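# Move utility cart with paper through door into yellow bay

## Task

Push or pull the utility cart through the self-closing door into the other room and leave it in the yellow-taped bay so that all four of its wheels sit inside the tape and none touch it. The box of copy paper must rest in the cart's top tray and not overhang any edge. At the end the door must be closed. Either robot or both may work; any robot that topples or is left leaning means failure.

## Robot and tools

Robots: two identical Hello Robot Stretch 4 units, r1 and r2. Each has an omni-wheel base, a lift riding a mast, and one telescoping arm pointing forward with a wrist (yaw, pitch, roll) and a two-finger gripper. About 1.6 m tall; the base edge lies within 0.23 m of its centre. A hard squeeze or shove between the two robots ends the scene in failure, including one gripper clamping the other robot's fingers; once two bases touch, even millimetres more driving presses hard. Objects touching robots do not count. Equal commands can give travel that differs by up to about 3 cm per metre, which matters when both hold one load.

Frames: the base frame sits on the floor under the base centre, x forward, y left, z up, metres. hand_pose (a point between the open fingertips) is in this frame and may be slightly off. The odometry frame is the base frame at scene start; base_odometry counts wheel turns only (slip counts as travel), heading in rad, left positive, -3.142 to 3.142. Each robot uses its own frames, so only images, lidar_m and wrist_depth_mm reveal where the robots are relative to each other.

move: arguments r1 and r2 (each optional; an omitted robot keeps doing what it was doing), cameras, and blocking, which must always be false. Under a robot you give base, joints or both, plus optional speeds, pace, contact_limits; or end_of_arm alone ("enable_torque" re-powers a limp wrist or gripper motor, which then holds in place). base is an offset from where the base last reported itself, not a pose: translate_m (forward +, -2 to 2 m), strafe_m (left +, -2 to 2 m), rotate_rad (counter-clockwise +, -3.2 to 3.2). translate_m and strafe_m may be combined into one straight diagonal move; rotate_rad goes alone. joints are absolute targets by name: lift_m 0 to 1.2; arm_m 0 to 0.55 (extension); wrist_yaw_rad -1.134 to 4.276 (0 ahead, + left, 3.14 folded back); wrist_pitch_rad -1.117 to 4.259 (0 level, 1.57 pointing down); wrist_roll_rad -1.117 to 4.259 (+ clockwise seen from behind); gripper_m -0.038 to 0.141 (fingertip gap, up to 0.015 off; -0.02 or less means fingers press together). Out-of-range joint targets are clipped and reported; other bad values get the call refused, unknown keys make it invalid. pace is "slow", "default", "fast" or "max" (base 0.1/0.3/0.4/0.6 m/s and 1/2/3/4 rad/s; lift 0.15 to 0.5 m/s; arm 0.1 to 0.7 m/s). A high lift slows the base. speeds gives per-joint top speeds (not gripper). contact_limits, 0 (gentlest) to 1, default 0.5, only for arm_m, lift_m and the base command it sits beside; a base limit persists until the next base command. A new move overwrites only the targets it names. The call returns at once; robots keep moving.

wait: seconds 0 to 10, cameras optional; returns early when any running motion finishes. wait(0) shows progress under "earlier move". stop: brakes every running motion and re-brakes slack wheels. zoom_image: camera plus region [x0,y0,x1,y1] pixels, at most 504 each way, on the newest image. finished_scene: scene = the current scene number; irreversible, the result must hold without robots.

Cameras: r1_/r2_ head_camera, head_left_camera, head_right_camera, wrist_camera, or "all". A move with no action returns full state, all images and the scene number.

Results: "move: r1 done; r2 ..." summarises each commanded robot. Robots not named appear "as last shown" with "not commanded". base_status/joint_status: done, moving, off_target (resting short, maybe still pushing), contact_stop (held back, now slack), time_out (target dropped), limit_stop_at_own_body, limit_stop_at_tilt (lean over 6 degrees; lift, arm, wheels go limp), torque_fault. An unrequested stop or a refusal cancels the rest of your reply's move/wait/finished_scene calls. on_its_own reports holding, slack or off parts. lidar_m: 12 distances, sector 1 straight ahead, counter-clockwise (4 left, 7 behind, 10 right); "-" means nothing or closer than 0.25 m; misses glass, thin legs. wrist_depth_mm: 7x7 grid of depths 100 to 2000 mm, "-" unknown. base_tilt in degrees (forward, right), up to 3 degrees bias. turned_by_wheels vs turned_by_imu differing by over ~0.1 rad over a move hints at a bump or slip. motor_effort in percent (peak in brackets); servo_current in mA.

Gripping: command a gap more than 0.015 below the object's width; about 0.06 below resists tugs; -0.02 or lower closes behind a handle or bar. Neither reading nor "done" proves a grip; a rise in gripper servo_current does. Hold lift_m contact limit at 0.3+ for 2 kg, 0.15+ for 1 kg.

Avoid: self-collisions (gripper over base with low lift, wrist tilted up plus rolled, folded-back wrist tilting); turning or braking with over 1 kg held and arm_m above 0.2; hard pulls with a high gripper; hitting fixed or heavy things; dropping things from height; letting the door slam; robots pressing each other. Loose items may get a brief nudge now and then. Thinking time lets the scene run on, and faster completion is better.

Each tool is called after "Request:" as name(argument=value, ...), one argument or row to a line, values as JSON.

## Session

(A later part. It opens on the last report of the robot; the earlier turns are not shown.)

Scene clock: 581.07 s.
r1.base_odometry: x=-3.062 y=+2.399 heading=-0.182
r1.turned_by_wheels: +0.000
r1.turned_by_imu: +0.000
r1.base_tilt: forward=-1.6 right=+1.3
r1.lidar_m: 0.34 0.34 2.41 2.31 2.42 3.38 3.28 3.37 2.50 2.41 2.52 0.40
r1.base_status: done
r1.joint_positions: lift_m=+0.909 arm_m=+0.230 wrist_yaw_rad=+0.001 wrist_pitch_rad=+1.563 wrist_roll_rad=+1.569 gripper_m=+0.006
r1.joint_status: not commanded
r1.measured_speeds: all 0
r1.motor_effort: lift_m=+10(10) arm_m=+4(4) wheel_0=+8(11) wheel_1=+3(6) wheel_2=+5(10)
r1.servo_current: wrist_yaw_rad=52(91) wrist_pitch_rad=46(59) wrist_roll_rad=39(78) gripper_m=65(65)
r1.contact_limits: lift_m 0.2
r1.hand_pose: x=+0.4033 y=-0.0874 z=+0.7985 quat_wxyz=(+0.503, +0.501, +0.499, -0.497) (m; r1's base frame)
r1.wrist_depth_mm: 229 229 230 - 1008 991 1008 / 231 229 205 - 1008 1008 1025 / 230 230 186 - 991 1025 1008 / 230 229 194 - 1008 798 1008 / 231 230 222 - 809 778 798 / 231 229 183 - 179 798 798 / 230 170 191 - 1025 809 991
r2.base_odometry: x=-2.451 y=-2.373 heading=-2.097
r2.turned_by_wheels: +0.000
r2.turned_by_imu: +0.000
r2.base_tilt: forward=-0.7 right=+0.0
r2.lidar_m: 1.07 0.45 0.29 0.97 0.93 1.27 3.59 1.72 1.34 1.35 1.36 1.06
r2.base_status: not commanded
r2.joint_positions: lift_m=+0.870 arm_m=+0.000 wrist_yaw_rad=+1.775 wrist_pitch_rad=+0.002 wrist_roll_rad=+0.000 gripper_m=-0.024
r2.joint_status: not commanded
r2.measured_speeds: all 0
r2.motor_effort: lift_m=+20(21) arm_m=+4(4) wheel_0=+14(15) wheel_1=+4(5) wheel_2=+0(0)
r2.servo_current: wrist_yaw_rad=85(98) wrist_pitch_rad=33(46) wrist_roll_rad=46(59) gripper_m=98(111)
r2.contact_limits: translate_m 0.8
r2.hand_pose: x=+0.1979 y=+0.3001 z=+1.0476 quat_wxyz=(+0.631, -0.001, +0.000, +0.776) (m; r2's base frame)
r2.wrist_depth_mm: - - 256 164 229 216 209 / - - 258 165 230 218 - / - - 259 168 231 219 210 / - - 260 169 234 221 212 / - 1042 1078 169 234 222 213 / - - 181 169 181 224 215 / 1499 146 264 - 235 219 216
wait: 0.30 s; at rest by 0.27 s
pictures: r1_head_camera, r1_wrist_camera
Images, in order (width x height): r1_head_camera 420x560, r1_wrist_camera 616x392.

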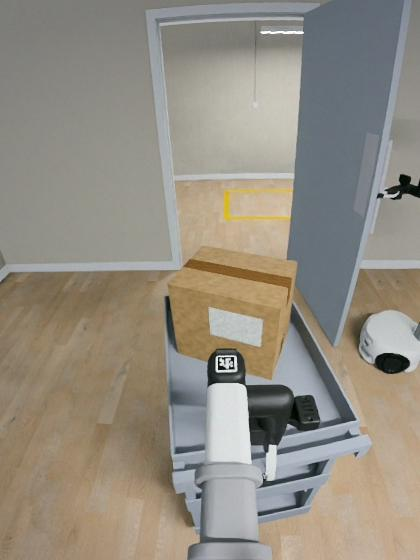

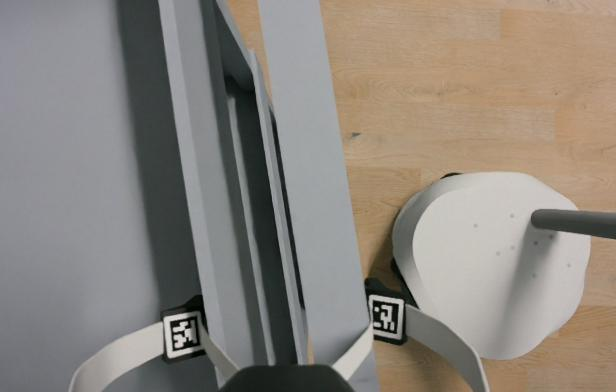

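Request:
move(
  blocking=false,
  r1={"base":{"strafe_m":0.12},"pace":"slow"},
)

Request:
wait(
  seconds=3,
)

Request:
move(
  blocking=false,
  r1={"base":{"translate_m":0.3},"pace":"slow"},
)

Request:
wait(
  seconds=5,
)

Request:
wait(
  seconds=0.3,
  cameras=["r1_wrist_camera","r1_head_camera"],
)

Scene clock: 590.93 s.
move: r1 moving
r1.base_odometry: x=-3.059 y=+2.412 heading=-0.182
r1.turned_by_wheels: +0.000
r1.turned_by_imu: -0.001
r1.base_tilt: forward=-1.6 right=+1.3
r1.lidar_m: 0.33 0.34 2.39 2.31 2.42 3.34 3.28 3.37 2.51 2.43 2.53 0.41
r1.base_status: strafe_m moving
r1.joint_positions: lift_m=+0.909 arm_m=+0.230 wrist_yaw_rad=+0.001 wrist_pitch_rad=+1.563 wrist_roll_rad=+1.569 gripper_m=+0.006
r1.joint_status: not commanded
r1.measured_speeds: translate_m=+0.000 strafe_m=+0.056 rotate_rad=-0.005 lift_m=+0.000 arm_m=+0.000 wrist_yaw_rad=+0.000 wrist_pitch_rad=+0.000 wrist_roll_rad=+0.000
r1.motor_effort: lift_m=+10(10) arm_m=+4(4) wheel_0=-7(9) wheel_1=+6(7) wheel_2=+2(4)
r1.servo_current: wrist_yaw_rad=52(59) wrist_pitch_rad=52(52) wrist_roll_rad=65(65) gripper_m=65(65)
r1.contact_limits: lift_m 0.2
r1.hand_pose: x=+0.4033 y=-0.0874 z=+0.7985 quat_wxyz=(+0.503, +0.501, +0.499, -0.497) (m; r1's base frame)
r1.wrist_depth_mm: 231 230 231 - 1008 1008 991 / 230 230 206 - 1025 1008 1008 / 231 229 191 - 1008 1008 1008 / 230 230 191 - 991 798 1025 / 230 230 222 - 809 798 798 / 231 230 184 - 179 798 809 / 231 163 195 - 1008 798 1008
r2: as last shown
r2.base_tilt: forward=-0.7 right=+0.1
r2.lidar_m: 1.06 0.46 0.29 1.01 0.94 1.29 3.54 1.73 1.37 1.34 1.33 1.06
r2.motor_effort: lift_m=+20(21) arm_m=+4(4) wheel_0=+15(15) wheel_1=+4(5) wheel_2=+0(0)
r2.servo_current: wrist_yaw_rad=91(98) wrist_pitch_rad=39(46) wrist_roll_rad=46(65) gripper_m=104(111)
r2.contact_limits: translate_m 0.8
r2.wrist_depth_mm: - - 256 164 229 216 209 / - - 257 164 229 218 - / - - 259 168 230 220 211 / - 1366 260 168 234 220 212 / - 1042 1078 169 235 221 213 / - - 181 169 182 222 214 / 1499 146 265 - 236 219 215
pictures: none

Scene clock: 592.80 s.
earlier move: r1 done
r1.base_odometry: x=-3.040 y=+2.516 heading=-0.182
r1.turned_by_wheels: +0.000
r1.turned_by_imu: +0.000
r1.base_tilt: forward=-1.6 right=+1.2
r1.lidar_m: 0.36 0.39 2.26 2.20 2.29 3.24 3.30 3.45 2.63 2.52 1.76 0.40
r1.base_status: done
r1.joint_positions: lift_m=+0.909 arm_m=+0.230 wrist_yaw_rad=+0.001 wrist_pitch_rad=+1.564 wrist_roll_rad=+1.569 gripper_m=+0.006
r1.joint_status: not commanded
r1.measured_speeds: all 0
r1.motor_effort: lift_m=+10(10) arm_m=+4(4) wheel_0=-4(13) wheel_1=+1(7) wheel_2=-4(5)
r1.servo_current: wrist_yaw_rad=33(72) wrist_pitch_rad=46(59) wrist_roll_rad=59(65) gripper_m=59(72)
r1.contact_limits: lift_m 0.2
r1.hand_pose: x=+0.4030 y=-0.0874 z=+0.7985 quat_wxyz=(+0.502, +0.501, +0.499, -0.498) (m; r1's base frame)
r1.wrist_depth_mm: 230 230 228 1025 1008 1008 1025 / 231 230 183 480 1008 1008 1008 / 230 230 206 - 1008 1008 1008 / 231 230 225 - 831 809 809 / 231 229 214 - 809 809 798 / 230 231 184 - 180 809 798 / 231 170 230 517 1025 798 1025
r2.base_odometry: x=-2.451 y=-2.373 heading=-2.097
r2.turned_by_wheels: +0.000
r2.turned_by_imu: +0.000
r2.base_tilt: forward=-0.7 right=+0.0
r2.lidar_m: 1.04 0.46 0.28 1.05 0.95 1.73 3.55 1.67 1.33 1.34 1.33 1.08
r2.base_status: not commanded
r2.joint_positions: lift_m=+0.870 arm_m=+0.000 wrist_yaw_rad=+1.775 wrist_pitch_rad=+0.002 wrist_roll_rad=+0.000 gripper_m=-0.024
r2.joint_status: not commanded
r2.measured_speeds: all 0
r2.motor_effort: lift_m=+20(21) arm_m=+4(4) wheel_0=+15(15) wheel_1=+5(5) wheel_2=+0(0)
r2.servo_current: wrist_yaw_rad=91(98) wrist_pitch_rad=39(46) wrist_roll_rad=46(65) gripper_m=111(111)
r2.contact_limits: translate_m 0.8
r2.hand_pose: x=+0.1979 y=+0.3001 z=+1.0476 quat_wxyz=(+0.631, -0.001, +0.000, +0.776) (m; r2's base frame)
r2.wrist_depth_mm: - - 257 164 228 216 208 / - - 257 165 230 218 - / - - 260 169 231 220 211 / - 1464 260 169 233 220 211 / - 1098 263 169 234 221 213 / 1618 - 182 170 181 222 214 / - - 265 - 234 218 215
wait: 1.87 of 3 s (r1 has come to rest)
pictures: none

Scene clock: 593.30 s.
move: r1 moving
r1.base_odometry: x=-3.028 y=+2.514 heading=-0.182
r1.turned_by_wheels: +0.000
r1.turned_by_imu: +0.000
r1.base_tilt: forward=-1.6 right=+1.3
r1.lidar_m: 0.35 0.34 2.27 2.21 2.30 3.20 3.29 3.46 2.60 2.51 1.73 0.40
r1.base_status: translate_m moving
r1.joint_positions: lift_m=+0.909 arm_m=+0.230 wrist_yaw_rad=+0.001 wrist_pitch_rad=+1.569 wrist_roll_rad=+1.569 gripper_m=+0.006
r1.joint_status: not commanded
r1.measured_speeds: translate_m=+0.048 strafe_m=-0.001 rotate_rad=+0.000 lift_m=+0.000 arm_m=+0.000 wrist_yaw_rad=+0.000 wrist_pitch_rad=+0.022 wrist_roll_rad=+0.000
r1.motor_effort: lift_m=+10(10) arm_m=+4(4) wheel_0=+5(5) wheel_1=+5(5) wheel_2=-8(10)
r1.servo_current: wrist_yaw_rad=39(59) wrist_pitch_rad=39(52) wrist_roll_rad=46(65) gripper_m=65(72)
r1.contact_limits: lift_m 0.2
r1.hand_pose: x=+0.4014 y=-0.0874 z=+0.7985 quat_wxyz=(+0.501, +0.500, +0.500, -0.499) (m; r1's base frame)
r1.wrist_depth_mm: 227 228 222 1025 1025 1008 1025 / 229 228 204 1008 1025 1025 1025 / 229 229 200 798 1025 991 1025 / 227 229 220 - 809 809 820 / 229 228 229 1025 798 809 809 / 228 229 183 788 180 809 1025 / 229 170 228 - 1008 1025 1025
r2: as last shown
r2.lidar_m: 1.06 0.47 0.30 1.11 0.96 1.70 3.54 1.72 1.37 1.34 1.35 1.06
r2.motor_effort: lift_m=+20(20) arm_m=+4(4) wheel_0=+14(15) wheel_1=+5(5) wheel_2=+0(0)
r2.servo_current: wrist_yaw_rad=78(98) wrist_pitch_rad=46(46) wrist_roll_rad=46(59) gripper_m=104(111)
r2.contact_limits: translate_m 0.8
r2.wrist_depth_mm: - - 256 163 228 216 209 / - - 257 165 230 218 - / - - 259 168 232 220 211 / - 1499 262 169 233 221 212 / - 1118 264 169 234 221 213 / - - 182 170 182 223 215 / - - 266 - 236 219 215
pictures: none

Scene clock: 597.07 s.
earlier move: r1 done
r1.base_odometry: x=-2.745 y=+2.462 heading=-0.182
r1.turned_by_wheels: +0.001
r1.turned_by_imu: +0.002
r1.base_tilt: forward=-1.6 right=+1.2
r1.lidar_m: 0.30 0.34 2.30 2.18 2.30 3.22 3.63 3.52 2.61 2.53 1.46 0.41
r1.base_status: done
r1.joint_positions: lift_m=+0.909 arm_m=+0.230 wrist_yaw_rad=-0.001 wrist_pitch_rad=+1.570 wrist_roll_rad=+1.569 gripper_m=+0.006
r1.joint_status: not commanded
r1.measured_speeds: all 0
r1.motor_effort: lift_m=+10(10) arm_m=+4(4) wheel_0=+7(11) wheel_1=+4(8) wheel_2=-1(13)
r1.servo_current: wrist_yaw_rad=46(72) wrist_pitch_rad=52(52) wrist_roll_rad=46(65) gripper_m=65(72)
r1.contact_limits: lift_m 0.2
r1.hand_pose: x=+0.4010 y=-0.0874 z=+0.7985 quat_wxyz=(+0.501, +0.500, +0.500, -0.499) (m; r1's base frame)
r1.wrist_depth_mm: 229 229 359 - 1008 1008 1025 / 229 228 224 - 1025 1008 1008 / 229 229 204 - 1025 1008 991 / 229 229 191 - 991 809 1008 / 229 230 216 - 809 809 798 / 230 229 185 - 179 809 809 / 230 169 183 230 179 1008 1008
r2.base_odometry: x=-2.451 y=-2.373 heading=-2.097
r2.turned_by_wheels: +0.000
r2.turned_by_imu: +0.001
r2.base_tilt: forward=-0.7 right=+0.0
r2.lidar_m: 1.06 0.48 0.30 1.01 1.02 4.84 3.54 1.70 1.37 1.36 1.33 1.07
r2.base_status: not commanded
r2.joint_positions: lift_m=+0.870 arm_m=+0.000 wrist_yaw_rad=+1.775 wrist_pitch_rad=+0.002 wrist_roll_rad=+0.000 gripper_m=-0.024
r2.joint_status: not commanded
r2.measured_speeds: all 0
r2.motor_effort: lift_m=+20(21) arm_m=+4(4) wheel_0=+14(15) wheel_1=+5(5) wheel_2=+0(0)
r2.servo_current: wrist_yaw_rad=78(104) wrist_pitch_rad=39(46) wrist_roll_rad=46(65) gripper_m=111(111)
r2.contact_limits: translate_m 0.8
r2.hand_pose: x=+0.1979 y=+0.3001 z=+1.0476 quat_wxyz=(+0.631, -0.001, +0.000, +0.776) (m; r2's base frame)
r2.wrist_depth_mm: - - 257 164 229 216 208 / - - 258 164 229 217 - / - - 259 169 232 220 211 / - - 260 169 233 221 213 / - - 262 169 234 221 213 / - - 181 169 181 222 214 / - 1708 - - 235 218 214
wait: 3.77 of 5 s (r1 has come to rest)
pictures: none

Scene clock: 597.37 s.
r1.base_odometry: x=-2.745 y=+2.462 heading=-0.182
r1.turned_by_wheels: +0.000
r1.turned_by_imu: +0.000
r1.base_tilt: forward=-1.6 right=+1.3
r1.lidar_m: 0.32 0.30 2.26 2.19 2.29 3.23 3.62 3.54 2.62 2.54 1.45 0.39
r1.base_status: done
r1.joint_positions: lift_m=+0.909 arm_m=+0.230 wrist_yaw_rad=-0.001 wrist_pitch_rad=+1.570 wrist_roll_rad=+1.569 gripper_m=+0.006
r1.joint_status: not commanded
r1.measured_speeds: all 0
r1.motor_effort: lift_m=+10(10) arm_m=+4(4) wheel_0=+7(11) wheel_1=+4(8) wheel_2=-1(13)
r1.servo_current: wrist_yaw_rad=46(72) wrist_pitch_rad=46(52) wrist_roll_rad=39(65) gripper_m=65(72)
r1.contact_limits: lift_m 0.2
r1.hand_pose: x=+0.4010 y=-0.0874 z=+0.7985 quat_wxyz=(+0.501, +0.500, +0.500, -0.499) (m; r1's base frame)
r1.wrist_depth_mm: 229 229 359 - 1008 1008 1025 / 229 229 223 - 1008 1008 1025 / 228 229 205 - 1008 1025 1008 / 229 229 191 - 991 809 1008 / 229 229 216 - 809 809 809 / 230 229 185 - 179 809 809 / 229 169 183 230 178 1025 1025
r2.base_odometry: x=-2.451 y=-2.373 heading=-2.097
r2.turned_by_wheels: +0.000
r2.turned_by_imu: +0.000
r2.base_tilt: forward=-0.7 right=+0.0
r2.lidar_m: 1.05 0.46 0.28 1.00 1.02 4.83 3.55 1.69 1.38 1.34 1.36 1.07
r2.base_status: not commanded
r2.joint_positions: lift_m=+0.870 arm_m=+0.000 wrist_yaw_rad=+1.775 wrist_pitch_rad=+0.002 wrist_roll_rad=+0.000 gripper_m=-0.024
r2.joint_status: not commanded
r2.measured_speeds: all 0
r2.motor_effort: lift_m=+20(21) arm_m=+4(4) wheel_0=+14(15) wheel_1=+5(5) wheel_2=+0(0)
r2.servo_current: wrist_yaw_rad=85(104) wrist_pitch_rad=39(46) wrist_roll_rad=39(65) gripper_m=104(111)
r2.contact_limits: translate_m 0.8
r2.hand_pose: x=+0.1979 y=+0.3001 z=+1.0476 quat_wxyz=(+0.631, -0.001, +0.000, +0.776) (m; r2's base frame)
r2.wrist_depth_mm: - - 256 164 229 216 209 / - - 257 165 230 218 - / - - 259 168 231 220 211 / - - 260 169 233 220 211 / - - 264 169 235 222 213 / - - 181 169 181 223 214 / - 1708 - - 235 218 215
wait: 0.30 s; at rest by 0.27 s
pictures: r1_head_camera, r1_wrist_camera
Images, in order (width x height): r1_head_camera 420x560, r1_wrist_camera 616x392.

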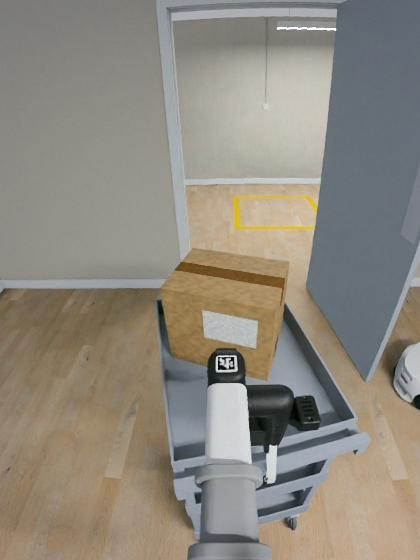

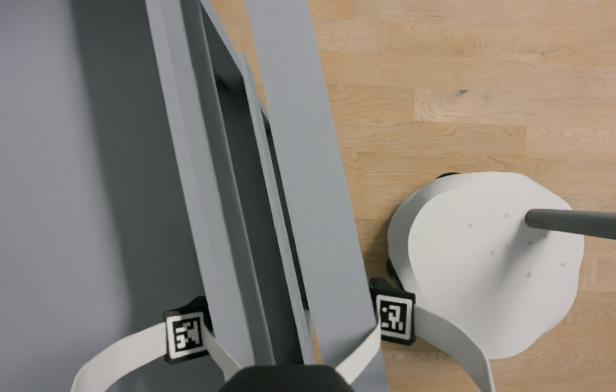

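Request:
move(
  blocking=false,
  r1={"base":{"strafe_m":0.13},"pace":"slow"},
)

Request:
wait(
  seconds=3,
)

Request:
wait(
  seconds=0.2,
  cameras=["r1_wrist_camera","r1_head_camera"],
)

Scene clock: 606.00 s.
move: r1 moving
r1.base_odometry: x=-2.743 y=+2.476 heading=-0.182
r1.turned_by_wheels: +0.000
r1.turned_by_imu: -0.001
r1.base_tilt: forward=-1.6 right=+1.3
r1.lidar_m: 0.33 0.33 2.26 2.17 2.29 3.21 3.63 3.54 2.65 2.54 1.46 0.42
r1.base_status: strafe_m moving
r1.joint_positions: lift_m=+0.909 arm_m=+0.230 wrist_yaw_rad=-0.001 wrist_pitch_rad=+1.570 wrist_roll_rad=+1.569 gripper_m=+0.006
r1.joint_status: not commanded
r1.measured_speeds: translate_m=+0.000 strafe_m=+0.055 rotate_rad=-0.003 lift_m=+0.000 arm_m=+0.000 wrist_yaw_rad=+0.000 wrist_pitch_rad=+0.000 wrist_roll_rad=+0.000
r1.motor_effort: lift_m=+10(10) arm_m=+4(4) wheel_0=-8(8) wheel_1=+7(10) wheel_2=-1(1)
r1.servo_current: wrist_yaw_rad=46(59) wrist_pitch_rad=46(52) wrist_roll_rad=59(59) gripper_m=65(65)
r1.contact_limits: lift_m 0.2
r1.hand_pose: x=+0.4010 y=-0.0874 z=+0.7985 quat_wxyz=(+0.501, +0.500, +0.500, -0.499) (m; r1's base frame)
r1.wrist_depth_mm: 229 229 249 - 1008 1008 1008 / 230 229 220 - 1025 1042 1008 / 229 229 208 - 1008 1042 1042 / 229 229 200 - 1025 809 1008 / 229 229 212 - 798 798 809 / 229 229 184 - 178 809 798 / 229 163 213 159 176 1008 1008
r2: as last shown
r2.lidar_m: 1.06 0.47 0.29 1.00 1.03 4.83 3.53 1.70 1.37 1.34 1.34 1.08
r2.motor_effort: lift_m=+20(21) arm_m=+4(4) wheel_0=+14(15) wheel_1=+4(5) wheel_2=+0(0)
r2.servo_current: wrist_yaw_rad=78(91) wrist_pitch_rad=33(46) wrist_roll_rad=52(52) gripper_m=111(111)
r2.contact_limits: translate_m 0.8
r2.wrist_depth_mm: - - 256 164 228 217 209 / - - 258 164 230 219 - / - - 259 169 230 219 211 / - - 260 169 232 220 213 / - - 263 169 234 221 213 / - - 181 170 182 223 214 / - 1182 - - 235 218 215
pictures: none

Scene clock: 607.97 s.
earlier move: r1 done
r1.base_odometry: x=-2.722 y=+2.590 heading=-0.182
r1.turned_by_wheels: +0.000
r1.turned_by_imu: +0.000
r1.base_tilt: forward=-1.6 right=+1.3
r1.lidar_m: 0.33 0.38 2.14 2.06 2.17 3.02 3.63 3.71 2.77 2.68 1.54 0.41
r1.base_status: done
r1.joint_positions: lift_m=+0.909 arm_m=+0.230 wrist_yaw_rad=-0.001 wrist_pitch_rad=+1.564 wrist_roll_rad=+1.569 gripper_m=+0.006
r1.joint_status: not commanded
r1.measured_speeds: all 0
r1.motor_effort: lift_m=+10(10) arm_m=-1(4) wheel_0=-4(12) wheel_1=+0(10) wheel_2=-1(3)
r1.servo_current: wrist_yaw_rad=46(65) wrist_pitch_rad=33(52) wrist_roll_rad=39(72) gripper_m=59(72)
r1.contact_limits: lift_m 0.2
r1.hand_pose: x=+0.4027 y=-0.0874 z=+0.7985 quat_wxyz=(+0.502, +0.501, +0.499, -0.498) (m; r1's base frame)
r1.wrist_depth_mm: 232 230 227 1008 991 1025 1008 / 232 231 186 - 1008 991 1008 / 231 230 208 - 1025 1008 1025 / 232 230 229 - 878 798 809 / 231 230 218 - 798 798 798 / 232 231 181 - 180 798 788 / 231 171 230 530 1025 148 991
r2.base_odometry: x=-2.451 y=-2.373 heading=-2.097
r2.turned_by_wheels: +0.000
r2.turned_by_imu: +0.000
r2.base_tilt: forward=-0.7 right=+0.0
r2.lidar_m: 1.06 0.44 0.29 1.02 1.10 4.84 3.56 1.68 1.36 1.32 1.34 1.06
r2.base_status: not commanded
r2.joint_positions: lift_m=+0.870 arm_m=+0.000 wrist_yaw_rad=+1.775 wrist_pitch_rad=+0.002 wrist_roll_rad=+0.000 gripper_m=-0.024
r2.joint_status: not commanded
r2.measured_speeds: all 0
r2.motor_effort: lift_m=+20(21) arm_m=+4(5) wheel_0=+14(15) wheel_1=+5(5) wheel_2=+0(0)
r2.servo_current: wrist_yaw_rad=78(104) wrist_pitch_rad=39(46) wrist_roll_rad=52(59) gripper_m=111(111)
r2.contact_limits: translate_m 0.8
r2.hand_pose: x=+0.1979 y=+0.3001 z=+1.0476 quat_wxyz=(+0.631, -0.001, +0.000, +0.776) (m; r2's base frame)
r2.wrist_depth_mm: - - 256 164 229 216 208 / - - 258 165 231 217 - / - - 258 169 232 220 211 / - - 259 169 232 220 212 / - - 263 169 234 221 213 / - - 181 170 182 223 215 / - 1576 265 - 235 219 215
wait: 1.97 of 3 s (r1 has come to rest)
pictures: none

Scene clock: 608.17 s.
r1.base_odometry: x=-2.722 y=+2.590 heading=-0.182
r1.turned_by_wheels: +0.000
r1.turned_by_imu: +0.000
r1.base_tilt: forward=-1.6 right=+1.3
r1.lidar_m: 0.33 0.38 2.15 2.08 2.14 3.03 3.64 3.71 2.76 2.67 1.54 0.42
r1.base_status: done
r1.joint_positions: lift_m=+0.909 arm_m=+0.230 wrist_yaw_rad=-0.001 wrist_pitch_rad=+1.564 wrist_roll_rad=+1.569 gripper_m=+0.006
r1.joint_status: not commanded
r1.measured_speeds: all 0
r1.motor_effort: lift_m=+10(10) arm_m=-2(4) wheel_0=-5(12) wheel_1=+0(10) wheel_2=-1(3)
r1.servo_current: wrist_yaw_rad=46(65) wrist_pitch_rad=46(52) wrist_roll_rad=39(72) gripper_m=65(72)
r1.contact_limits: lift_m 0.2
r1.hand_pose: x=+0.4027 y=-0.0874 z=+0.7985 quat_wxyz=(+0.502, +0.501, +0.499, -0.498) (m; r1's base frame)
r1.wrist_depth_mm: 231 231 228 1008 1008 1008 1008 / 231 230 186 - 1025 1008 1025 / 232 230 207 - 1025 1008 1025 / 232 232 230 - 891 798 798 / 231 230 219 - 798 798 788 / 232 230 182 - 180 798 809 / 232 171 231 530 1025 148 1008
r2.base_odometry: x=-2.451 y=-2.373 heading=-2.097
r2.turned_by_wheels: +0.000
r2.turned_by_imu: +0.000
r2.base_tilt: forward=-0.7 right=+0.0
r2.lidar_m: 1.05 0.47 0.28 1.03 1.09 4.79 3.56 1.71 1.35 1.31 1.34 1.07
r2.base_status: not commanded
r2.joint_positions: lift_m=+0.870 arm_m=+0.000 wrist_yaw_rad=+1.775 wrist_pitch_rad=+0.002 wrist_roll_rad=+0.000 gripper_m=-0.024
r2.joint_status: not commanded
r2.measured_speeds: all 0
r2.motor_effort: lift_m=+20(21) arm_m=+4(5) wheel_0=+14(15) wheel_1=+4(5) wheel_2=+0(0)
r2.servo_current: wrist_yaw_rad=85(104) wrist_pitch_rad=39(46) wrist_roll_rad=46(59) gripper_m=104(111)
r2.contact_limits: translate_m 0.8
r2.hand_pose: x=+0.1979 y=+0.3001 z=+1.0476 quat_wxyz=(+0.631, -0.001, +0.000, +0.776) (m; r2's base frame)
r2.wrist_depth_mm: - - 256 164 229 216 208 / - - 258 165 230 219 - / - - 259 169 231 220 211 / - - 259 169 232 220 212 / - - 262 169 235 223 213 / - - 181 169 181 222 214 / - 1576 265 - 234 219 216
wait: 0.20 s; no rest
pictures: r1_head_camera, r1_wrist_camera
Images, in order (width x height): r1_head_camera 420x560, r1_wrist_camera 616x392.

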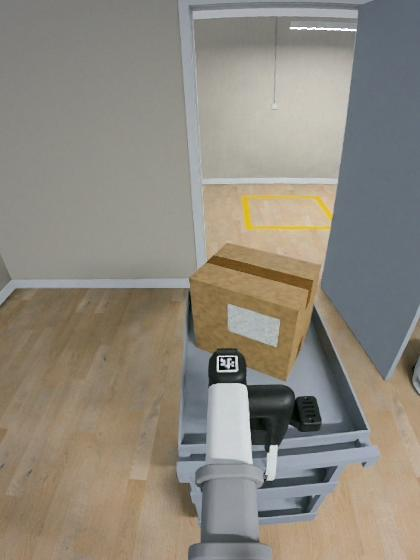

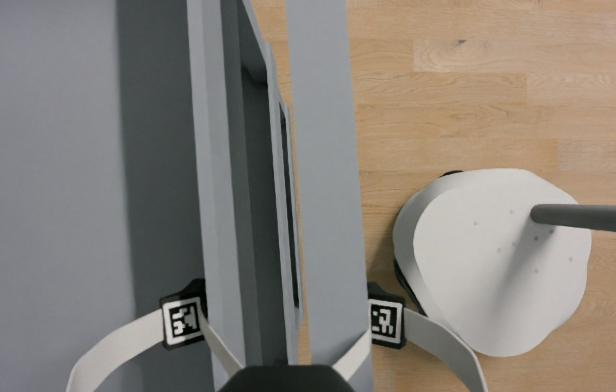

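Request:
move(
  blocking=false,
  r1={"base":{"rotate_rad":-0.18},"pace":"slow"},
)

Request:
wait(
  seconds=2,
)

Request:
move(
  blocking=false,
  r1={"base":{"strafe_m":0.24},"pace":"slow"},
)

Request:
wait(
  seconds=4,
)

Request:
wait(
  seconds=0.2,
  cameras=["r1_wrist_camera","r1_head_camera","r2_head_left_camera"],
)

Scene clock: 630.13 s.
move: r1 moving
r1.base_odometry: x=-2.722 y=+2.590 heading=-0.300
r1.turned_by_wheels: -0.118
r1.turned_by_imu: -0.119
r1.base_tilt: forward=-1.6 right=+1.3
r1.lidar_m: 0.33 0.35 2.21 2.06 2.10 2.67 3.62 3.66 2.86 2.67 1.59 0.43
r1.base_status: rotate_rad moving
r1.joint_positions: lift_m=+0.909 arm_m=+0.230 wrist_yaw_rad=+0.002 wrist_pitch_rad=+1.562 wrist_roll_rad=+1.569 gripper_m=+0.006
r1.joint_status: not commanded
r1.measured_speeds: translate_m=+0.000 strafe_m=+0.000 rotate_rad=-0.368 lift_m=+0.000 arm_m=+0.001 wrist_yaw_rad=+0.001 wrist_pitch_rad=+0.000 wrist_roll_rad=-0.002
r1.motor_effort: lift_m=+10(10) arm_m=+3(4) wheel_0=+9(10) wheel_1=+3(7) wheel_2=+10(12)
r1.servo_current: wrist_yaw_rad=46(65) wrist_pitch_rad=52(52) wrist_roll_rad=52(52) gripper_m=72(72)
r1.contact_limits: lift_m 0.2
r1.hand_pose: x=+0.4036 y=-0.0874 z=+0.7985 quat_wxyz=(+0.503, +0.501, +0.499, -0.497) (m; r1's base frame)
r1.wrist_depth_mm: 231 231 227 - 1025 991 1008 / 232 230 214 - 1008 991 1025 / 230 230 202 - 1042 1025 991 / 231 229 186 - 1025 798 1008 / 231 230 195 - 798 809 798 / 232 230 184 - 180 798 788 / 232 166 183 124 1008 146 991
r2: as last shown
r2.base_tilt: forward=-0.7 right=+0.1
r2.lidar_m: 1.05 0.46 0.27 1.02 1.08 4.83 3.54 1.70 1.38 1.34 1.33 1.06
r2.motor_effort: lift_m=+20(21) arm_m=+4(4) wheel_0=+15(15) wheel_1=+5(5) wheel_2=+0(0)
r2.servo_current: wrist_yaw_rad=85(91) wrist_pitch_rad=39(46) wrist_roll_rad=52(59) gripper_m=104(111)
r2.contact_limits: translate_m 0.8
r2.wrist_depth_mm: - - 256 164 229 215 208 / - - 257 165 230 218 - / - - 259 168 231 220 211 / - - 259 169 233 220 213 / - - 262 169 234 221 213 / - - 181 169 181 223 214 / - 1661 - - 235 219 215
pictures: none

Scene clock: 630.77 s.
earlier move: r1 done
r1.base_odometry: x=-2.722 y=+2.590 heading=-0.361
r1.turned_by_wheels: -0.060
r1.turned_by_imu: -0.061
r1.base_tilt: forward=-1.6 right=+1.3
r1.lidar_m: 0.31 0.32 2.26 2.06 2.08 2.57 3.60 3.62 2.94 2.65 1.66 0.44
r1.base_status: done
r1.joint_positions: lift_m=+0.909 arm_m=+0.230 wrist_yaw_rad=+0.002 wrist_pitch_rad=+1.564 wrist_roll_rad=+1.568 gripper_m=+0.006
r1.joint_status: not commanded
r1.measured_speeds: all 0
r1.motor_effort: lift_m=+10(10) arm_m=+4(4) wheel_0=+7(10) wheel_1=+5(7) wheel_2=+2(12)
r1.servo_current: wrist_yaw_rad=59(65) wrist_pitch_rad=52(52) wrist_roll_rad=59(65) gripper_m=65(72)
r1.contact_limits: lift_m 0.2
r1.hand_pose: x=+0.4031 y=-0.0874 z=+0.7985 quat_wxyz=(+0.503, +0.501, +0.499, -0.497) (m; r1's base frame)
r1.wrist_depth_mm: 229 208 353 1025 1025 991 1025 / 229 228 234 - 1008 1025 1008 / 229 228 217 - 1025 1008 1008 / 229 229 191 - 1025 809 1008 / 229 228 185 - 809 798 798 / 229 228 184 - 180 798 788 / 229 165 198 157 177 798 1025
r2.base_odometry: x=-2.451 y=-2.373 heading=-2.097
r2.turned_by_wheels: +0.000
r2.turned_by_imu: +0.000
r2.base_tilt: forward=-0.7 right=+0.1
r2.lidar_m: 1.05 0.46 0.29 1.01 1.05 4.83 3.55 1.69 1.36 1.33 1.38 1.07
r2.base_status: not commanded
r2.joint_positions: lift_m=+0.870 arm_m=+0.000 wrist_yaw_rad=+1.775 wrist_pitch_rad=+0.002 wrist_roll_rad=+0.000 gripper_m=-0.024
r2.joint_status: not commanded
r2.measured_speeds: all 0
r2.motor_effort: lift_m=+20(21) arm_m=+4(4) wheel_0=+15(15) wheel_1=+4(5) wheel_2=+0(0)
r2.servo_current: wrist_yaw_rad=91(98) wrist_pitch_rad=39(46) wrist_roll_rad=46(59) gripper_m=98(111)
r2.contact_limits: translate_m 0.8
r2.hand_pose: x=+0.1979 y=+0.3001 z=+1.0476 quat_wxyz=(+0.631, -0.001, +0.000, +0.776) (m; r2's base frame)
r2.wrist_depth_mm: - - 257 164 229 217 209 / - - 258 165 230 219 - / - - 259 169 230 220 211 / - 1576 260 169 233 220 212 / - - 262 169 235 222 213 / - - 181 170 182 222 213 / - 1618 264 - 235 218 215
wait: 0.63 of 2 s (r1 has come to rest)
pictures: none

Scene clock: 631.27 s.
move: r1 moving
r1.base_odometry: x=-2.717 y=+2.603 heading=-0.361
r1.turned_by_wheels: +0.000
r1.turned_by_imu: +0.000
r1.base_tilt: forward=-1.6 right=+1.3
r1.lidar_m: 0.31 0.34 2.26 2.04 2.07 2.56 3.57 3.62 2.95 2.66 1.62 0.41
r1.base_status: strafe_m moving
r1.joint_positions: lift_m=+0.909 arm_m=+0.230 wrist_yaw_rad=+0.002 wrist_pitch_rad=+1.564 wrist_roll_rad=+1.568 gripper_m=+0.006
r1.joint_status: not commanded
r1.measured_speeds: translate_m=+0.000 strafe_m=+0.056 rotate_rad=+0.000 lift_m=+0.000 arm_m=+0.000 wrist_yaw_rad=+0.000 wrist_pitch_rad=+0.008 wrist_roll_rad=+0.000
r1.motor_effort: lift_m=+10(10) arm_m=+4(4) wheel_0=-11(11) wheel_1=+4(9) wheel_2=+1(2)
r1.servo_current: wrist_yaw_rad=46(72) wrist_pitch_rad=52(52) wrist_roll_rad=39(59) gripper_m=65(72)
r1.contact_limits: lift_m 0.2
r1.hand_pose: x=+0.4030 y=-0.0874 z=+0.7985 quat_wxyz=(+0.503, +0.500, +0.500, -0.497) (m; r1's base frame)
r1.wrist_depth_mm: 229 218 384 - 1025 1025 1008 / 229 229 244 - 1025 1008 1008 / 229 229 219 - 1008 1008 1008 / 229 229 198 - 1025 798 1008 / 229 229 191 - 809 798 798 / 229 228 185 - 178 798 798 / 229 165 200 124 175 1008 1008
r2: as last shown
r2.base_tilt: forward=-0.7 right=+0.0
r2.lidar_m: 1.07 0.46 0.31 1.01 1.07 4.83 3.54 1.69 1.37 1.35 1.33 1.06
r2.motor_effort: lift_m=+20(20) arm_m=+4(4) wheel_0=+15(15) wheel_1=+4(5) wheel_2=+0(0)
r2.servo_current: wrist_yaw_rad=91(98) wrist_pitch_rad=33(46) wrist_roll_rad=52(52) gripper_m=111(111)
r2.contact_limits: translate_m 0.8
r2.wrist_depth_mm: - - 255 164 229 216 208 / - - 259 164 230 218 - / - - 260 169 231 220 212 / - - 262 169 232 220 212 / - - 262 169 235 222 213 / - - 181 170 181 222 214 / - 1576 - - 236 218 216
pictures: none

Scene clock: 634.30 s.
earlier move: r1 done
r1.base_odometry: x=-2.637 y=+2.815 heading=-0.361
r1.turned_by_wheels: +0.000
r1.turned_by_imu: +0.001
r1.base_tilt: forward=-1.6 right=+1.3
r1.lidar_m: 0.35 0.43 1.99 1.82 1.85 2.25 3.60 3.64 3.15 2.90 1.69 0.40
r1.base_status: done
r1.joint_positions: lift_m=+0.909 arm_m=+0.230 wrist_yaw_rad=+0.001 wrist_pitch_rad=+1.565 wrist_roll_rad=+1.569 gripper_m=+0.006
r1.joint_status: not commanded
r1.measured_speeds: all 0
r1.motor_effort: lift_m=+10(10) arm_m=+4(4) wheel_0=-5(11) wheel_1=+2(9) wheel_2=-1(3)
r1.servo_current: wrist_yaw_rad=59(72) wrist_pitch_rad=46(52) wrist_roll_rad=46(65) gripper_m=65(72)
r1.contact_limits: lift_m 0.2
r1.hand_pose: x=+0.4027 y=-0.0874 z=+0.7985 quat_wxyz=(+0.502, +0.501, +0.499, -0.498) (m; r1's base frame)
r1.wrist_depth_mm: 232 230 231 1025 1008 991 1008 / 230 231 189 549 1025 1042 1008 / 232 230 186 549 1008 1008 991 / 231 230 229 820 820 798 798 / 231 230 229 798 809 809 798 / 230 230 183 809 180 788 809 / 231 169 230 - 1025 1025 1008
r2.base_odometry: x=-2.451 y=-2.373 heading=-2.097
r2.turned_by_wheels: +0.000
r2.turned_by_imu: +0.000
r2.base_tilt: forward=-0.7 right=+0.0
r2.lidar_m: 1.06 0.45 0.30 1.06 1.22 4.80 3.56 1.69 1.36 1.35 1.34 1.07
r2.base_status: not commanded
r2.joint_positions: lift_m=+0.870 arm_m=+0.000 wrist_yaw_rad=+1.775 wrist_pitch_rad=+0.002 wrist_roll_rad=+0.000 gripper_m=-0.024
r2.joint_status: not commanded
r2.measured_speeds: all 0
r2.motor_effort: lift_m=+20(21) arm_m=+4(4) wheel_0=+14(15) wheel_1=+4(5) wheel_2=+0(1)
r2.servo_current: wrist_yaw_rad=91(98) wrist_pitch_rad=39(46) wrist_roll_rad=46(59) gripper_m=98(111)
r2.contact_limits: translate_m 0.8
r2.hand_pose: x=+0.1979 y=+0.3001 z=+1.0476 quat_wxyz=(+0.631, -0.001, +0.000, +0.776) (m; r2's base frame)
r2.wrist_depth_mm: - - 256 164 229 216 208 / - - 258 165 230 218 - / - - 259 168 231 219 211 / - - 260 169 233 220 211 / - - 264 169 235 221 213 / - - 183 170 181 222 214 / - 1808 266 - 236 220 215
wait: 3.03 of 4 s (r1 has come to rest)
pictures: none

Scene clock: 634.50 s.
r1.base_odometry: x=-2.637 y=+2.815 heading=-0.361
r1.turned_by_wheels: +0.000
r1.turned_by_imu: +0.000
r1.base_tilt: forward=-1.6 right=+1.3
r1.lidar_m: 0.36 0.40 2.01 1.81 1.84 2.27 3.61 3.64 3.20 2.90 1.71 0.39
r1.base_status: done
r1.joint_positions: lift_m=+0.909 arm_m=+0.230 wrist_yaw_rad=+0.001 wrist_pitch_rad=+1.565 wrist_roll_rad=+1.569 gripper_m=+0.006
r1.joint_status: not commanded
r1.measured_speeds: all 0
r1.motor_effort: lift_m=+10(10) arm_m=+4(4) wheel_0=-6(11) wheel_1=+2(9) wheel_2=-1(3)
r1.servo_current: wrist_yaw_rad=46(72) wrist_pitch_rad=46(52) wrist_roll_rad=59(65) gripper_m=65(72)
r1.contact_limits: lift_m 0.2
r1.hand_pose: x=+0.4027 y=-0.0874 z=+0.7985 quat_wxyz=(+0.502, +0.501, +0.499, -0.498) (m; r1's base frame)
r1.wrist_depth_mm: 230 231 231 1025 1008 1025 1025 / 231 230 189 544 1008 1008 1008 / 230 229 186 554 1025 1008 991 / 230 231 230 798 820 798 798 / 230 231 230 798 809 809 798 / 231 230 183 798 179 809 809 / 230 169 229 - 991 1025 1008
r2.base_odometry: x=-2.451 y=-2.373 heading=-2.097
r2.turned_by_wheels: +0.000
r2.turned_by_imu: +0.000
r2.base_tilt: forward=-0.7 right=+0.0
r2.lidar_m: 1.06 0.44 0.28 1.04 1.20 4.82 3.55 1.71 1.36 1.34 1.33 1.07
r2.base_status: not commanded
r2.joint_positions: lift_m=+0.870 arm_m=+0.000 wrist_yaw_rad=+1.775 wrist_pitch_rad=+0.002 wrist_roll_rad=+0.000 gripper_m=-0.024
r2.joint_status: not commanded
r2.measured_speeds: all 0
r2.motor_effort: lift_m=+20(21) arm_m=+4(4) wheel_0=+15(15) wheel_1=+5(5) wheel_2=+0(1)
r2.servo_current: wrist_yaw_rad=91(98) wrist_pitch_rad=39(46) wrist_roll_rad=46(59) gripper_m=111(111)
r2.contact_limits: translate_m 0.8
r2.hand_pose: x=+0.1979 y=+0.3001 z=+1.0476 quat_wxyz=(+0.631, -0.001, +0.000, +0.776) (m; r2's base frame)
r2.wrist_depth_mm: - - 257 164 229 216 208 / - - 257 164 229 218 - / - - 260 169 231 220 211 / - - 260 169 232 220 212 / - - 263 169 234 222 213 / - - 182 170 181 222 214 / - 1808 267 - 236 219 215
wait: 0.20 s; no rest
pictures: r1_head_camera, r1_wrist_camera, r2_head_left_camera
Images, in order (width x height): r1_head_camera 420x560, r1_wrist_camera 616x392, r2_head_left_camera 420x672.

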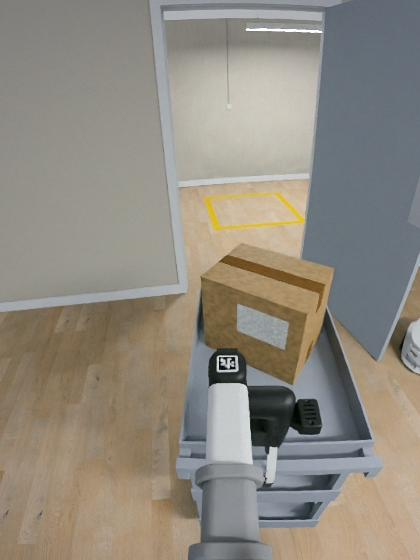

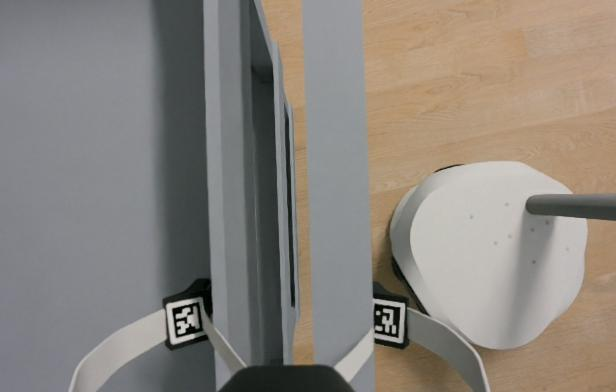

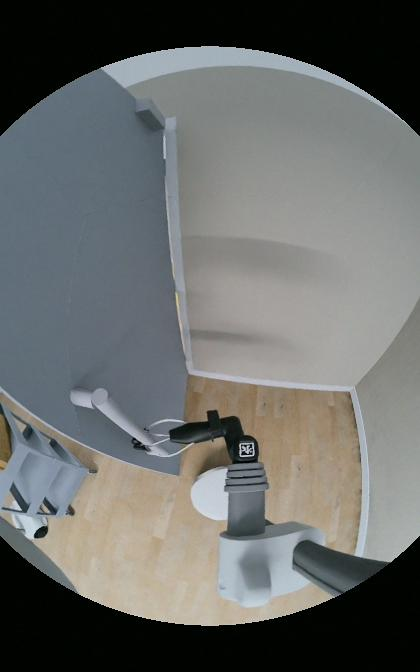

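Request:
move(
  blocking=false,
  r1={"base":{"translate_m":0.35},"pace":"slow"},
)

Request:
wait(
  seconds=5,
)

Request:
wait(
  seconds=0.2,
  cameras=["r1_wrist_camera","r1_head_camera"],
)

Scene clock: 647.93 s.
move: r1 moving
r1.base_odometry: x=-2.626 y=+2.810 heading=-0.361
r1.turned_by_wheels: +0.000
r1.turned_by_imu: +0.000
r1.base_tilt: forward=-1.6 right=+1.3
r1.lidar_m: 0.34 0.36 2.03 1.82 1.85 2.23 3.61 3.65 3.20 2.91 1.70 0.37
r1.base_status: translate_m moving
r1.joint_positions: lift_m=+0.909 arm_m=+0.230 wrist_yaw_rad=+0.000 wrist_pitch_rad=+1.569 wrist_roll_rad=+1.569 gripper_m=+0.006
r1.joint_status: not commanded
r1.measured_speeds: translate_m=+0.048 strafe_m=+0.000 rotate_rad=+0.002 lift_m=+0.000 arm_m=+0.000 wrist_yaw_rad=-0.002 wrist_pitch_rad=+0.025 wrist_roll_rad=+0.000
r1.motor_effort: lift_m=+10(10) arm_m=+4(4) wheel_0=+5(5) wheel_1=+5(6) wheel_2=-9(9)
r1.servo_current: wrist_yaw_rad=59(65) wrist_pitch_rad=46(52) wrist_roll_rad=33(65) gripper_m=59(65)
r1.contact_limits: lift_m 0.2
r1.hand_pose: x=+0.4014 y=-0.0874 z=+0.7985 quat_wxyz=(+0.501, +0.500, +0.500, -0.499) (m; r1's base frame)
r1.wrist_depth_mm: 229 229 229 991 1008 1025 1025 / 228 229 229 991 1025 1025 1025 / 228 227 211 1025 1025 1025 1008 / 229 228 204 1025 798 809 820 / 229 228 229 1025 809 809 809 / 227 228 182 1025 179 809 1025 / 227 162 229 477 1008 1042 1025
r2: as last shown
r2.lidar_m: 1.06 0.45 0.30 1.03 1.18 4.82 3.54 1.69 1.38 1.34 1.34 1.07
r2.motor_effort: lift_m=+20(20) arm_m=+4(4) wheel_0=+15(15) wheel_1=+4(5) wheel_2=+0(0)
r2.servo_current: wrist_yaw_rad=91(98) wrist_pitch_rad=39(46) wrist_roll_rad=46(52) gripper_m=111(111)
r2.contact_limits: translate_m 0.8
r2.wrist_depth_mm: - - 255 164 229 216 208 / - - 256 165 229 218 - / - - 259 168 232 220 211 / - - 260 169 233 220 213 / - - 262 169 234 221 213 / - - 183 170 181 222 214 / - 1756 266 - 235 219 216
pictures: none

Scene clock: 652.23 s.
earlier move: r1 done
r1.base_odometry: x=-2.310 y=+2.691 heading=-0.360
r1.turned_by_wheels: +0.001
r1.turned_by_imu: +0.002
r1.base_tilt: forward=-1.6 right=+1.2
r1.lidar_m: 0.32 0.32 2.06 1.88 1.92 2.38 3.98 3.97 3.13 2.86 1.47 0.41
r1.base_status: done
r1.joint_positions: lift_m=+0.909 arm_m=+0.230 wrist_yaw_rad=+0.000 wrist_pitch_rad=+1.570 wrist_roll_rad=+1.568 gripper_m=+0.006
r1.joint_status: not commanded
r1.measured_speeds: all 0
r1.motor_effort: lift_m=+10(10) arm_m=+4(4) wheel_0=+7(11) wheel_1=+5(7) wheel_2=+1(13)
r1.servo_current: wrist_yaw_rad=46(78) wrist_pitch_rad=39(52) wrist_roll_rad=52(65) gripper_m=65(72)
r1.contact_limits: lift_m 0.2
r1.hand_pose: x=+0.4011 y=-0.0874 z=+0.7985 quat_wxyz=(+0.501, +0.500, +0.500, -0.499) (m; r1's base frame)
r1.wrist_depth_mm: 229 228 315 - 1025 1008 1025 / 229 229 223 - 1008 1008 1025 / 229 229 205 - 1025 1008 1008 / 229 229 191 - 976 809 1025 / 229 229 217 - 798 809 798 / 229 229 189 - 179 798 820 / 230 163 183 233 175 1008 1008
r2.base_odometry: x=-2.451 y=-2.373 heading=-2.097
r2.turned_by_wheels: +0.000
r2.turned_by_imu: +0.001
r2.base_tilt: forward=-0.7 right=+0.0
r2.lidar_m: 1.05 0.47 0.28 1.11 1.49 4.79 3.55 1.69 1.38 1.33 1.34 1.08
r2.base_status: not commanded
r2.joint_positions: lift_m=+0.870 arm_m=+0.000 wrist_yaw_rad=+1.775 wrist_pitch_rad=+0.002 wrist_roll_rad=+0.000 gripper_m=-0.024
r2.joint_status: not commanded
r2.measured_speeds: all 0
r2.motor_effort: lift_m=+20(21) arm_m=+4(4) wheel_0=+15(15) wheel_1=+5(5) wheel_2=+0(1)
r2.servo_current: wrist_yaw_rad=91(104) wrist_pitch_rad=39(46) wrist_roll_rad=46(59) gripper_m=104(111)
r2.contact_limits: translate_m 0.8
r2.hand_pose: x=+0.1979 y=+0.3001 z=+1.0476 quat_wxyz=(+0.631, -0.001, +0.000, +0.776) (m; r2's base frame)
r2.wrist_depth_mm: - - 255 164 229 216 208 / - - 256 165 229 219 - / - - 259 169 232 220 211 / - - 259 169 234 221 212 / - - 1618 169 235 221 213 / - - 183 169 181 222 215 / - - 265 - 236 219 216
wait: 4.30 of 5 s (r1 has come to rest)
pictures: none

Scene clock: 652.43 s.
r1.base_odometry: x=-2.310 y=+2.691 heading=-0.360
r1.turned_by_wheels: +0.000
r1.turned_by_imu: +0.000
r1.base_tilt: forward=-1.6 right=+1.3
r1.lidar_m: 0.34 0.31 2.06 1.87 1.91 2.37 3.98 4.00 3.11 2.84 1.46 0.39
r1.base_status: done
r1.joint_positions: lift_m=+0.909 arm_m=+0.230 wrist_yaw_rad=+0.000 wrist_pitch_rad=+1.570 wrist_roll_rad=+1.568 gripper_m=+0.006
r1.joint_status: not commanded
r1.measured_speeds: all 0
r1.motor_effort: lift_m=+10(10) arm_m=+4(4) wheel_0=+8(11) wheel_1=+5(7) wheel_2=+1(13)
r1.servo_current: wrist_yaw_rad=59(78) wrist_pitch_rad=39(52) wrist_roll_rad=59(65) gripper_m=59(72)
r1.contact_limits: lift_m 0.2
r1.hand_pose: x=+0.4011 y=-0.0874 z=+0.7985 quat_wxyz=(+0.501, +0.500, +0.500, -0.499) (m; r1's base frame)
r1.wrist_depth_mm: 229 228 314 - 1008 1025 1008 / 229 229 222 - 1025 1008 1025 / 229 229 205 - 1025 1008 1025 / 229 228 191 - 976 798 1008 / 229 229 218 - 798 798 809 / 229 229 189 - 179 798 798 / 229 162 183 234 174 1008 1008
r2.base_odometry: x=-2.451 y=-2.373 heading=-2.097
r2.turned_by_wheels: +0.000
r2.turned_by_imu: +0.000
r2.base_tilt: forward=-0.7 right=+0.1
r2.lidar_m: 1.06 0.45 0.30 1.12 1.49 4.82 3.56 1.73 1.36 1.33 1.33 1.06
r2.base_status: not commanded
r2.joint_positions: lift_m=+0.870 arm_m=+0.000 wrist_yaw_rad=+1.775 wrist_pitch_rad=+0.002 wrist_roll_rad=+0.000 gripper_m=-0.024
r2.joint_status: not commanded
r2.measured_speeds: all 0
r2.motor_effort: lift_m=+20(21) arm_m=+4(4) wheel_0=+14(15) wheel_1=+5(5) wheel_2=+0(1)
r2.servo_current: wrist_yaw_rad=91(104) wrist_pitch_rad=39(46) wrist_roll_rad=52(59) gripper_m=104(111)
r2.contact_limits: translate_m 0.8
r2.hand_pose: x=+0.1979 y=+0.3001 z=+1.0476 quat_wxyz=(+0.631, -0.001, +0.000, +0.776) (m; r2's base frame)
r2.wrist_depth_mm: - - 256 164 229 216 208 / - - 256 164 229 218 - / - - 259 169 231 220 211 / - - 260 169 233 220 212 / - - 1661 169 234 222 213 / - - 183 170 181 222 214 / - - 265 - 235 218 215
wait: 0.20 s; no rest
pictures: r1_head_camera, r1_wrist_camera
Images, in order (width x height): r1_head_camera 420x560, r1_wrist_camera 616x392.

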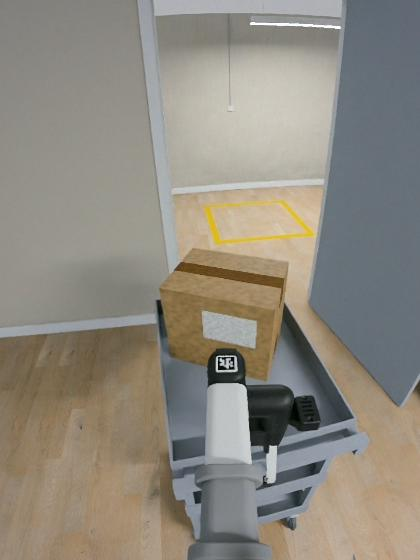

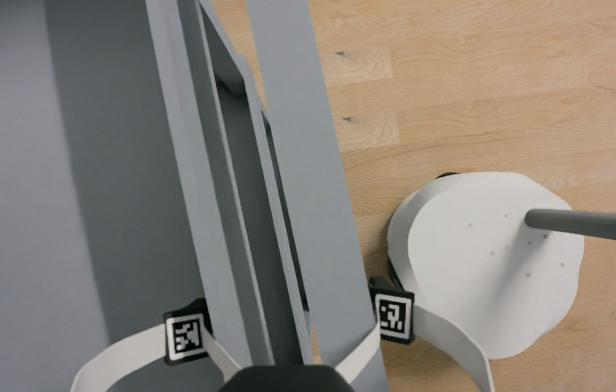

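Request:
move(
  blocking=false,
  r1={"base":{"strafe_m":0.24},"pace":"slow"},
)

Request:
wait(
  seconds=4,
)

Request:
wait(
  seconds=0.2,
  cameras=["r1_wrist_camera","r1_head_camera","r1_head_left_camera"],
)

Scene clock: 668.30 s.
move: r1 moving
r1.base_odometry: x=-2.305 y=+2.704 heading=-0.360
r1.turned_by_wheels: +0.000
r1.turned_by_imu: +0.000
r1.base_tilt: forward=-1.6 right=+1.3
r1.lidar_m: 0.32 0.33 2.07 1.86 1.88 2.33 3.98 3.97 3.14 2.87 1.43 0.43
r1.base_status: strafe_m moving
r1.joint_positions: lift_m=+0.909 arm_m=+0.230 wrist_yaw_rad=+0.000 wrist_pitch_rad=+1.570 wrist_roll_rad=+1.568 gripper_m=+0.006
r1.joint_status: not commanded
r1.measured_speeds: translate_m=+0.000 strafe_m=+0.055 rotate_rad=-0.002 lift_m=+0.000 arm_m=+0.000 wrist_yaw_rad=+0.000 wrist_pitch_rad=+0.000 wrist_roll_rad=+0.000
r1.motor_effort: lift_m=+10(10) arm_m=+4(4) wheel_0=-8(8) wheel_1=+6(9) wheel_2=+2(2)
r1.servo_current: wrist_yaw_rad=59(65) wrist_pitch_rad=39(52) wrist_roll_rad=52(72) gripper_m=65(65)
r1.contact_limits: lift_m 0.2
r1.hand_pose: x=+0.4011 y=-0.0874 z=+0.7985 quat_wxyz=(+0.501, +0.500, +0.500, -0.499) (m; r1's base frame)
r1.wrist_depth_mm: 229 229 320 - 1008 1008 1025 / 229 229 218 - 1025 1025 1008 / 229 229 207 - 1008 1025 1025 / 229 229 193 - 1008 788 1025 / 229 229 211 - 809 809 798 / 229 230 183 - 178 798 809 / 229 163 207 158 175 1042 1008
r2: as last shown
r2.base_tilt: forward=-0.7 right=+0.0
r2.lidar_m: 1.06 0.48 0.30 1.12 1.50 4.81 3.55 1.72 1.36 1.36 1.32 1.08
r2.motor_effort: lift_m=+20(20) arm_m=+4(4) wheel_0=+14(15) wheel_1=+4(5) wheel_2=+0(0)
r2.servo_current: wrist_yaw_rad=78(98) wrist_pitch_rad=39(46) wrist_roll_rad=46(52) gripper_m=104(111)
r2.contact_limits: translate_m 0.8
r2.wrist_depth_mm: - - 255 164 229 216 208 / - - 255 164 230 218 - / - - 260 168 231 220 211 / - - 260 169 233 220 212 / - - 263 169 234 220 213 / - - 181 169 181 223 214 / - - 266 - 235 219 216
pictures: none

Scene clock: 671.33 s.
earlier move: r1 done
r1.base_odometry: x=-2.225 y=+2.915 heading=-0.361
r1.turned_by_wheels: +0.000
r1.turned_by_imu: +0.000
r1.base_tilt: forward=-1.6 right=+1.3
r1.lidar_m: 0.38 0.39 1.81 1.64 1.67 2.06 4.00 4.02 3.40 3.07 1.59 0.40
r1.base_status: done
r1.joint_positions: lift_m=+0.909 arm_m=+0.230 wrist_yaw_rad=+0.000 wrist_pitch_rad=+1.563 wrist_roll_rad=+1.571 gripper_m=+0.006
r1.joint_status: not commanded
r1.measured_speeds: all 0
r1.motor_effort: lift_m=+10(10) arm_m=-2(4) wheel_0=-5(11) wheel_1=+2(9) wheel_2=+2(3)
r1.servo_current: wrist_yaw_rad=33(72) wrist_pitch_rad=46(59) wrist_roll_rad=52(72) gripper_m=65(72)
r1.contact_limits: lift_m 0.2
r1.hand_pose: x=+0.4030 y=-0.0874 z=+0.7985 quat_wxyz=(+0.502, +0.502, +0.498, -0.498) (m; r1's base frame)
r1.wrist_depth_mm: 233 231 230 1025 - 1008 991 / 231 231 229 1025 - 1025 991 / 231 231 221 - - 1008 1025 / 232 230 231 788 842 788 798 / 231 230 230 831 798 809 788 / 231 231 180 1025 180 809 798 / 231 174 181 131 1008 147 991
r2.base_odometry: x=-2.451 y=-2.373 heading=-2.097
r2.turned_by_wheels: +0.000
r2.turned_by_imu: +0.000
r2.base_tilt: forward=-0.7 right=+0.1
r2.lidar_m: 1.04 0.46 0.29 1.19 1.71 4.80 3.56 1.71 1.36 1.32 1.31 1.08
r2.base_status: not commanded
r2.joint_positions: lift_m=+0.870 arm_m=+0.000 wrist_yaw_rad=+1.775 wrist_pitch_rad=+0.002 wrist_roll_rad=+0.000 gripper_m=-0.024
r2.joint_status: not commanded
r2.measured_speeds: all 0
r2.motor_effort: lift_m=+20(21) arm_m=+4(4) wheel_0=+15(15) wheel_1=+4(5) wheel_2=+0(0)
r2.servo_current: wrist_yaw_rad=85(98) wrist_pitch_rad=46(46) wrist_roll_rad=52(59) gripper_m=104(111)
r2.contact_limits: translate_m 0.8
r2.hand_pose: x=+0.1979 y=+0.3001 z=+1.0476 quat_wxyz=(+0.631, -0.001, +0.000, +0.776) (m; r2's base frame)
r2.wrist_depth_mm: - - 256 164 228 216 209 / - - 257 165 230 218 - / - - 259 169 231 220 211 / - - 260 169 232 220 211 / - - - 169 234 221 213 / - - 182 170 182 222 214 / - - 265 - 234 219 216
wait: 3.03 of 4 s (r1 has come to rest)
pictures: none

Scene clock: 671.53 s.
r1.base_odometry: x=-2.225 y=+2.915 heading=-0.361
r1.turned_by_wheels: +0.000
r1.turned_by_imu: +0.000
r1.base_tilt: forward=-1.6 right=+1.3
r1.lidar_m: 0.36 0.40 1.81 1.65 1.66 2.07 4.03 4.03 3.38 3.09 1.57 0.40
r1.base_status: done
r1.joint_positions: lift_m=+0.909 arm_m=+0.230 wrist_yaw_rad=+0.000 wrist_pitch_rad=+1.563 wrist_roll_rad=+1.571 gripper_m=+0.006
r1.joint_status: not commanded
r1.measured_speeds: all 0
r1.motor_effort: lift_m=+10(10) arm_m=-2(4) wheel_0=-5(11) wheel_1=+2(9) wheel_2=+1(3)
r1.servo_current: wrist_yaw_rad=39(72) wrist_pitch_rad=52(59) wrist_roll_rad=46(72) gripper_m=59(72)
r1.contact_limits: lift_m 0.2
r1.hand_pose: x=+0.4030 y=-0.0874 z=+0.7985 quat_wxyz=(+0.502, +0.502, +0.498, -0.498) (m; r1's base frame)
r1.wrist_depth_mm: 233 231 229 991 - 1025 991 / 232 231 230 1042 - 1025 1025 / 231 231 222 - - 1025 1008 / 231 230 229 798 831 788 809 / 231 230 230 831 809 809 788 / 233 231 180 1008 180 788 798 / 231 173 182 130 1025 147 991
r2.base_odometry: x=-2.451 y=-2.373 heading=-2.097
r2.turned_by_wheels: +0.000
r2.turned_by_imu: +0.000
r2.base_tilt: forward=-0.7 right=+0.1
r2.lidar_m: 1.05 0.43 0.27 1.20 1.70 4.83 3.55 1.67 1.37 1.35 1.34 1.06
r2.base_status: not commanded
r2.joint_positions: lift_m=+0.870 arm_m=+0.000 wrist_yaw_rad=+1.775 wrist_pitch_rad=+0.002 wrist_roll_rad=+0.000 gripper_m=-0.024
r2.joint_status: not commanded
r2.measured_speeds: all 0
r2.motor_effort: lift_m=+20(21) arm_m=+4(4) wheel_0=+15(15) wheel_1=+4(5) wheel_2=+0(0)
r2.servo_current: wrist_yaw_rad=91(98) wrist_pitch_rad=46(46) wrist_roll_rad=52(59) gripper_m=98(111)
r2.contact_limits: translate_m 0.8
r2.hand_pose: x=+0.1979 y=+0.3001 z=+1.0476 quat_wxyz=(+0.631, -0.001, +0.000, +0.776) (m; r2's base frame)
r2.wrist_depth_mm: - - 257 164 229 216 209 / - - 258 165 229 218 - / - - 260 168 231 220 211 / - - 259 169 233 220 213 / - - - 169 235 221 213 / - - 182 170 181 223 214 / - - 267 - 236 217 216
wait: 0.20 s; no rest
pictures: r1_head_camera, r1_head_left_camera, r1_wrist_camera
Images, in order (width x height): r1_head_camera 420x560, r1_head_left_camera 420x672, r1_wrist_camera 616x392.

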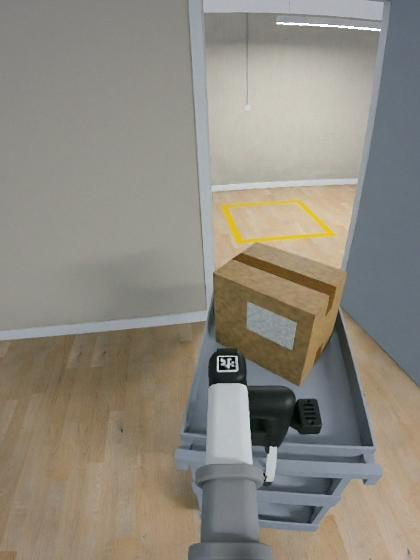

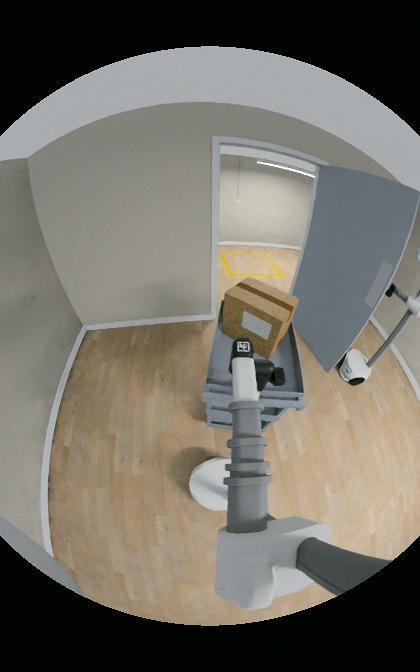

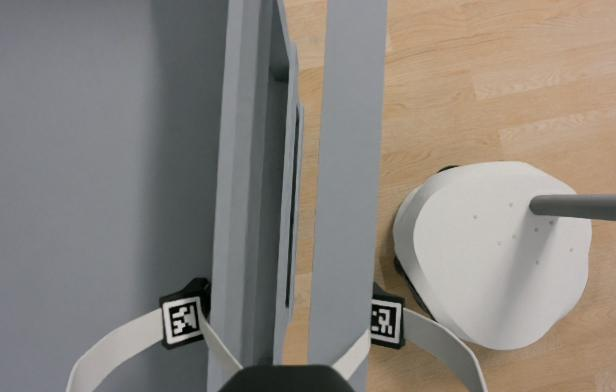

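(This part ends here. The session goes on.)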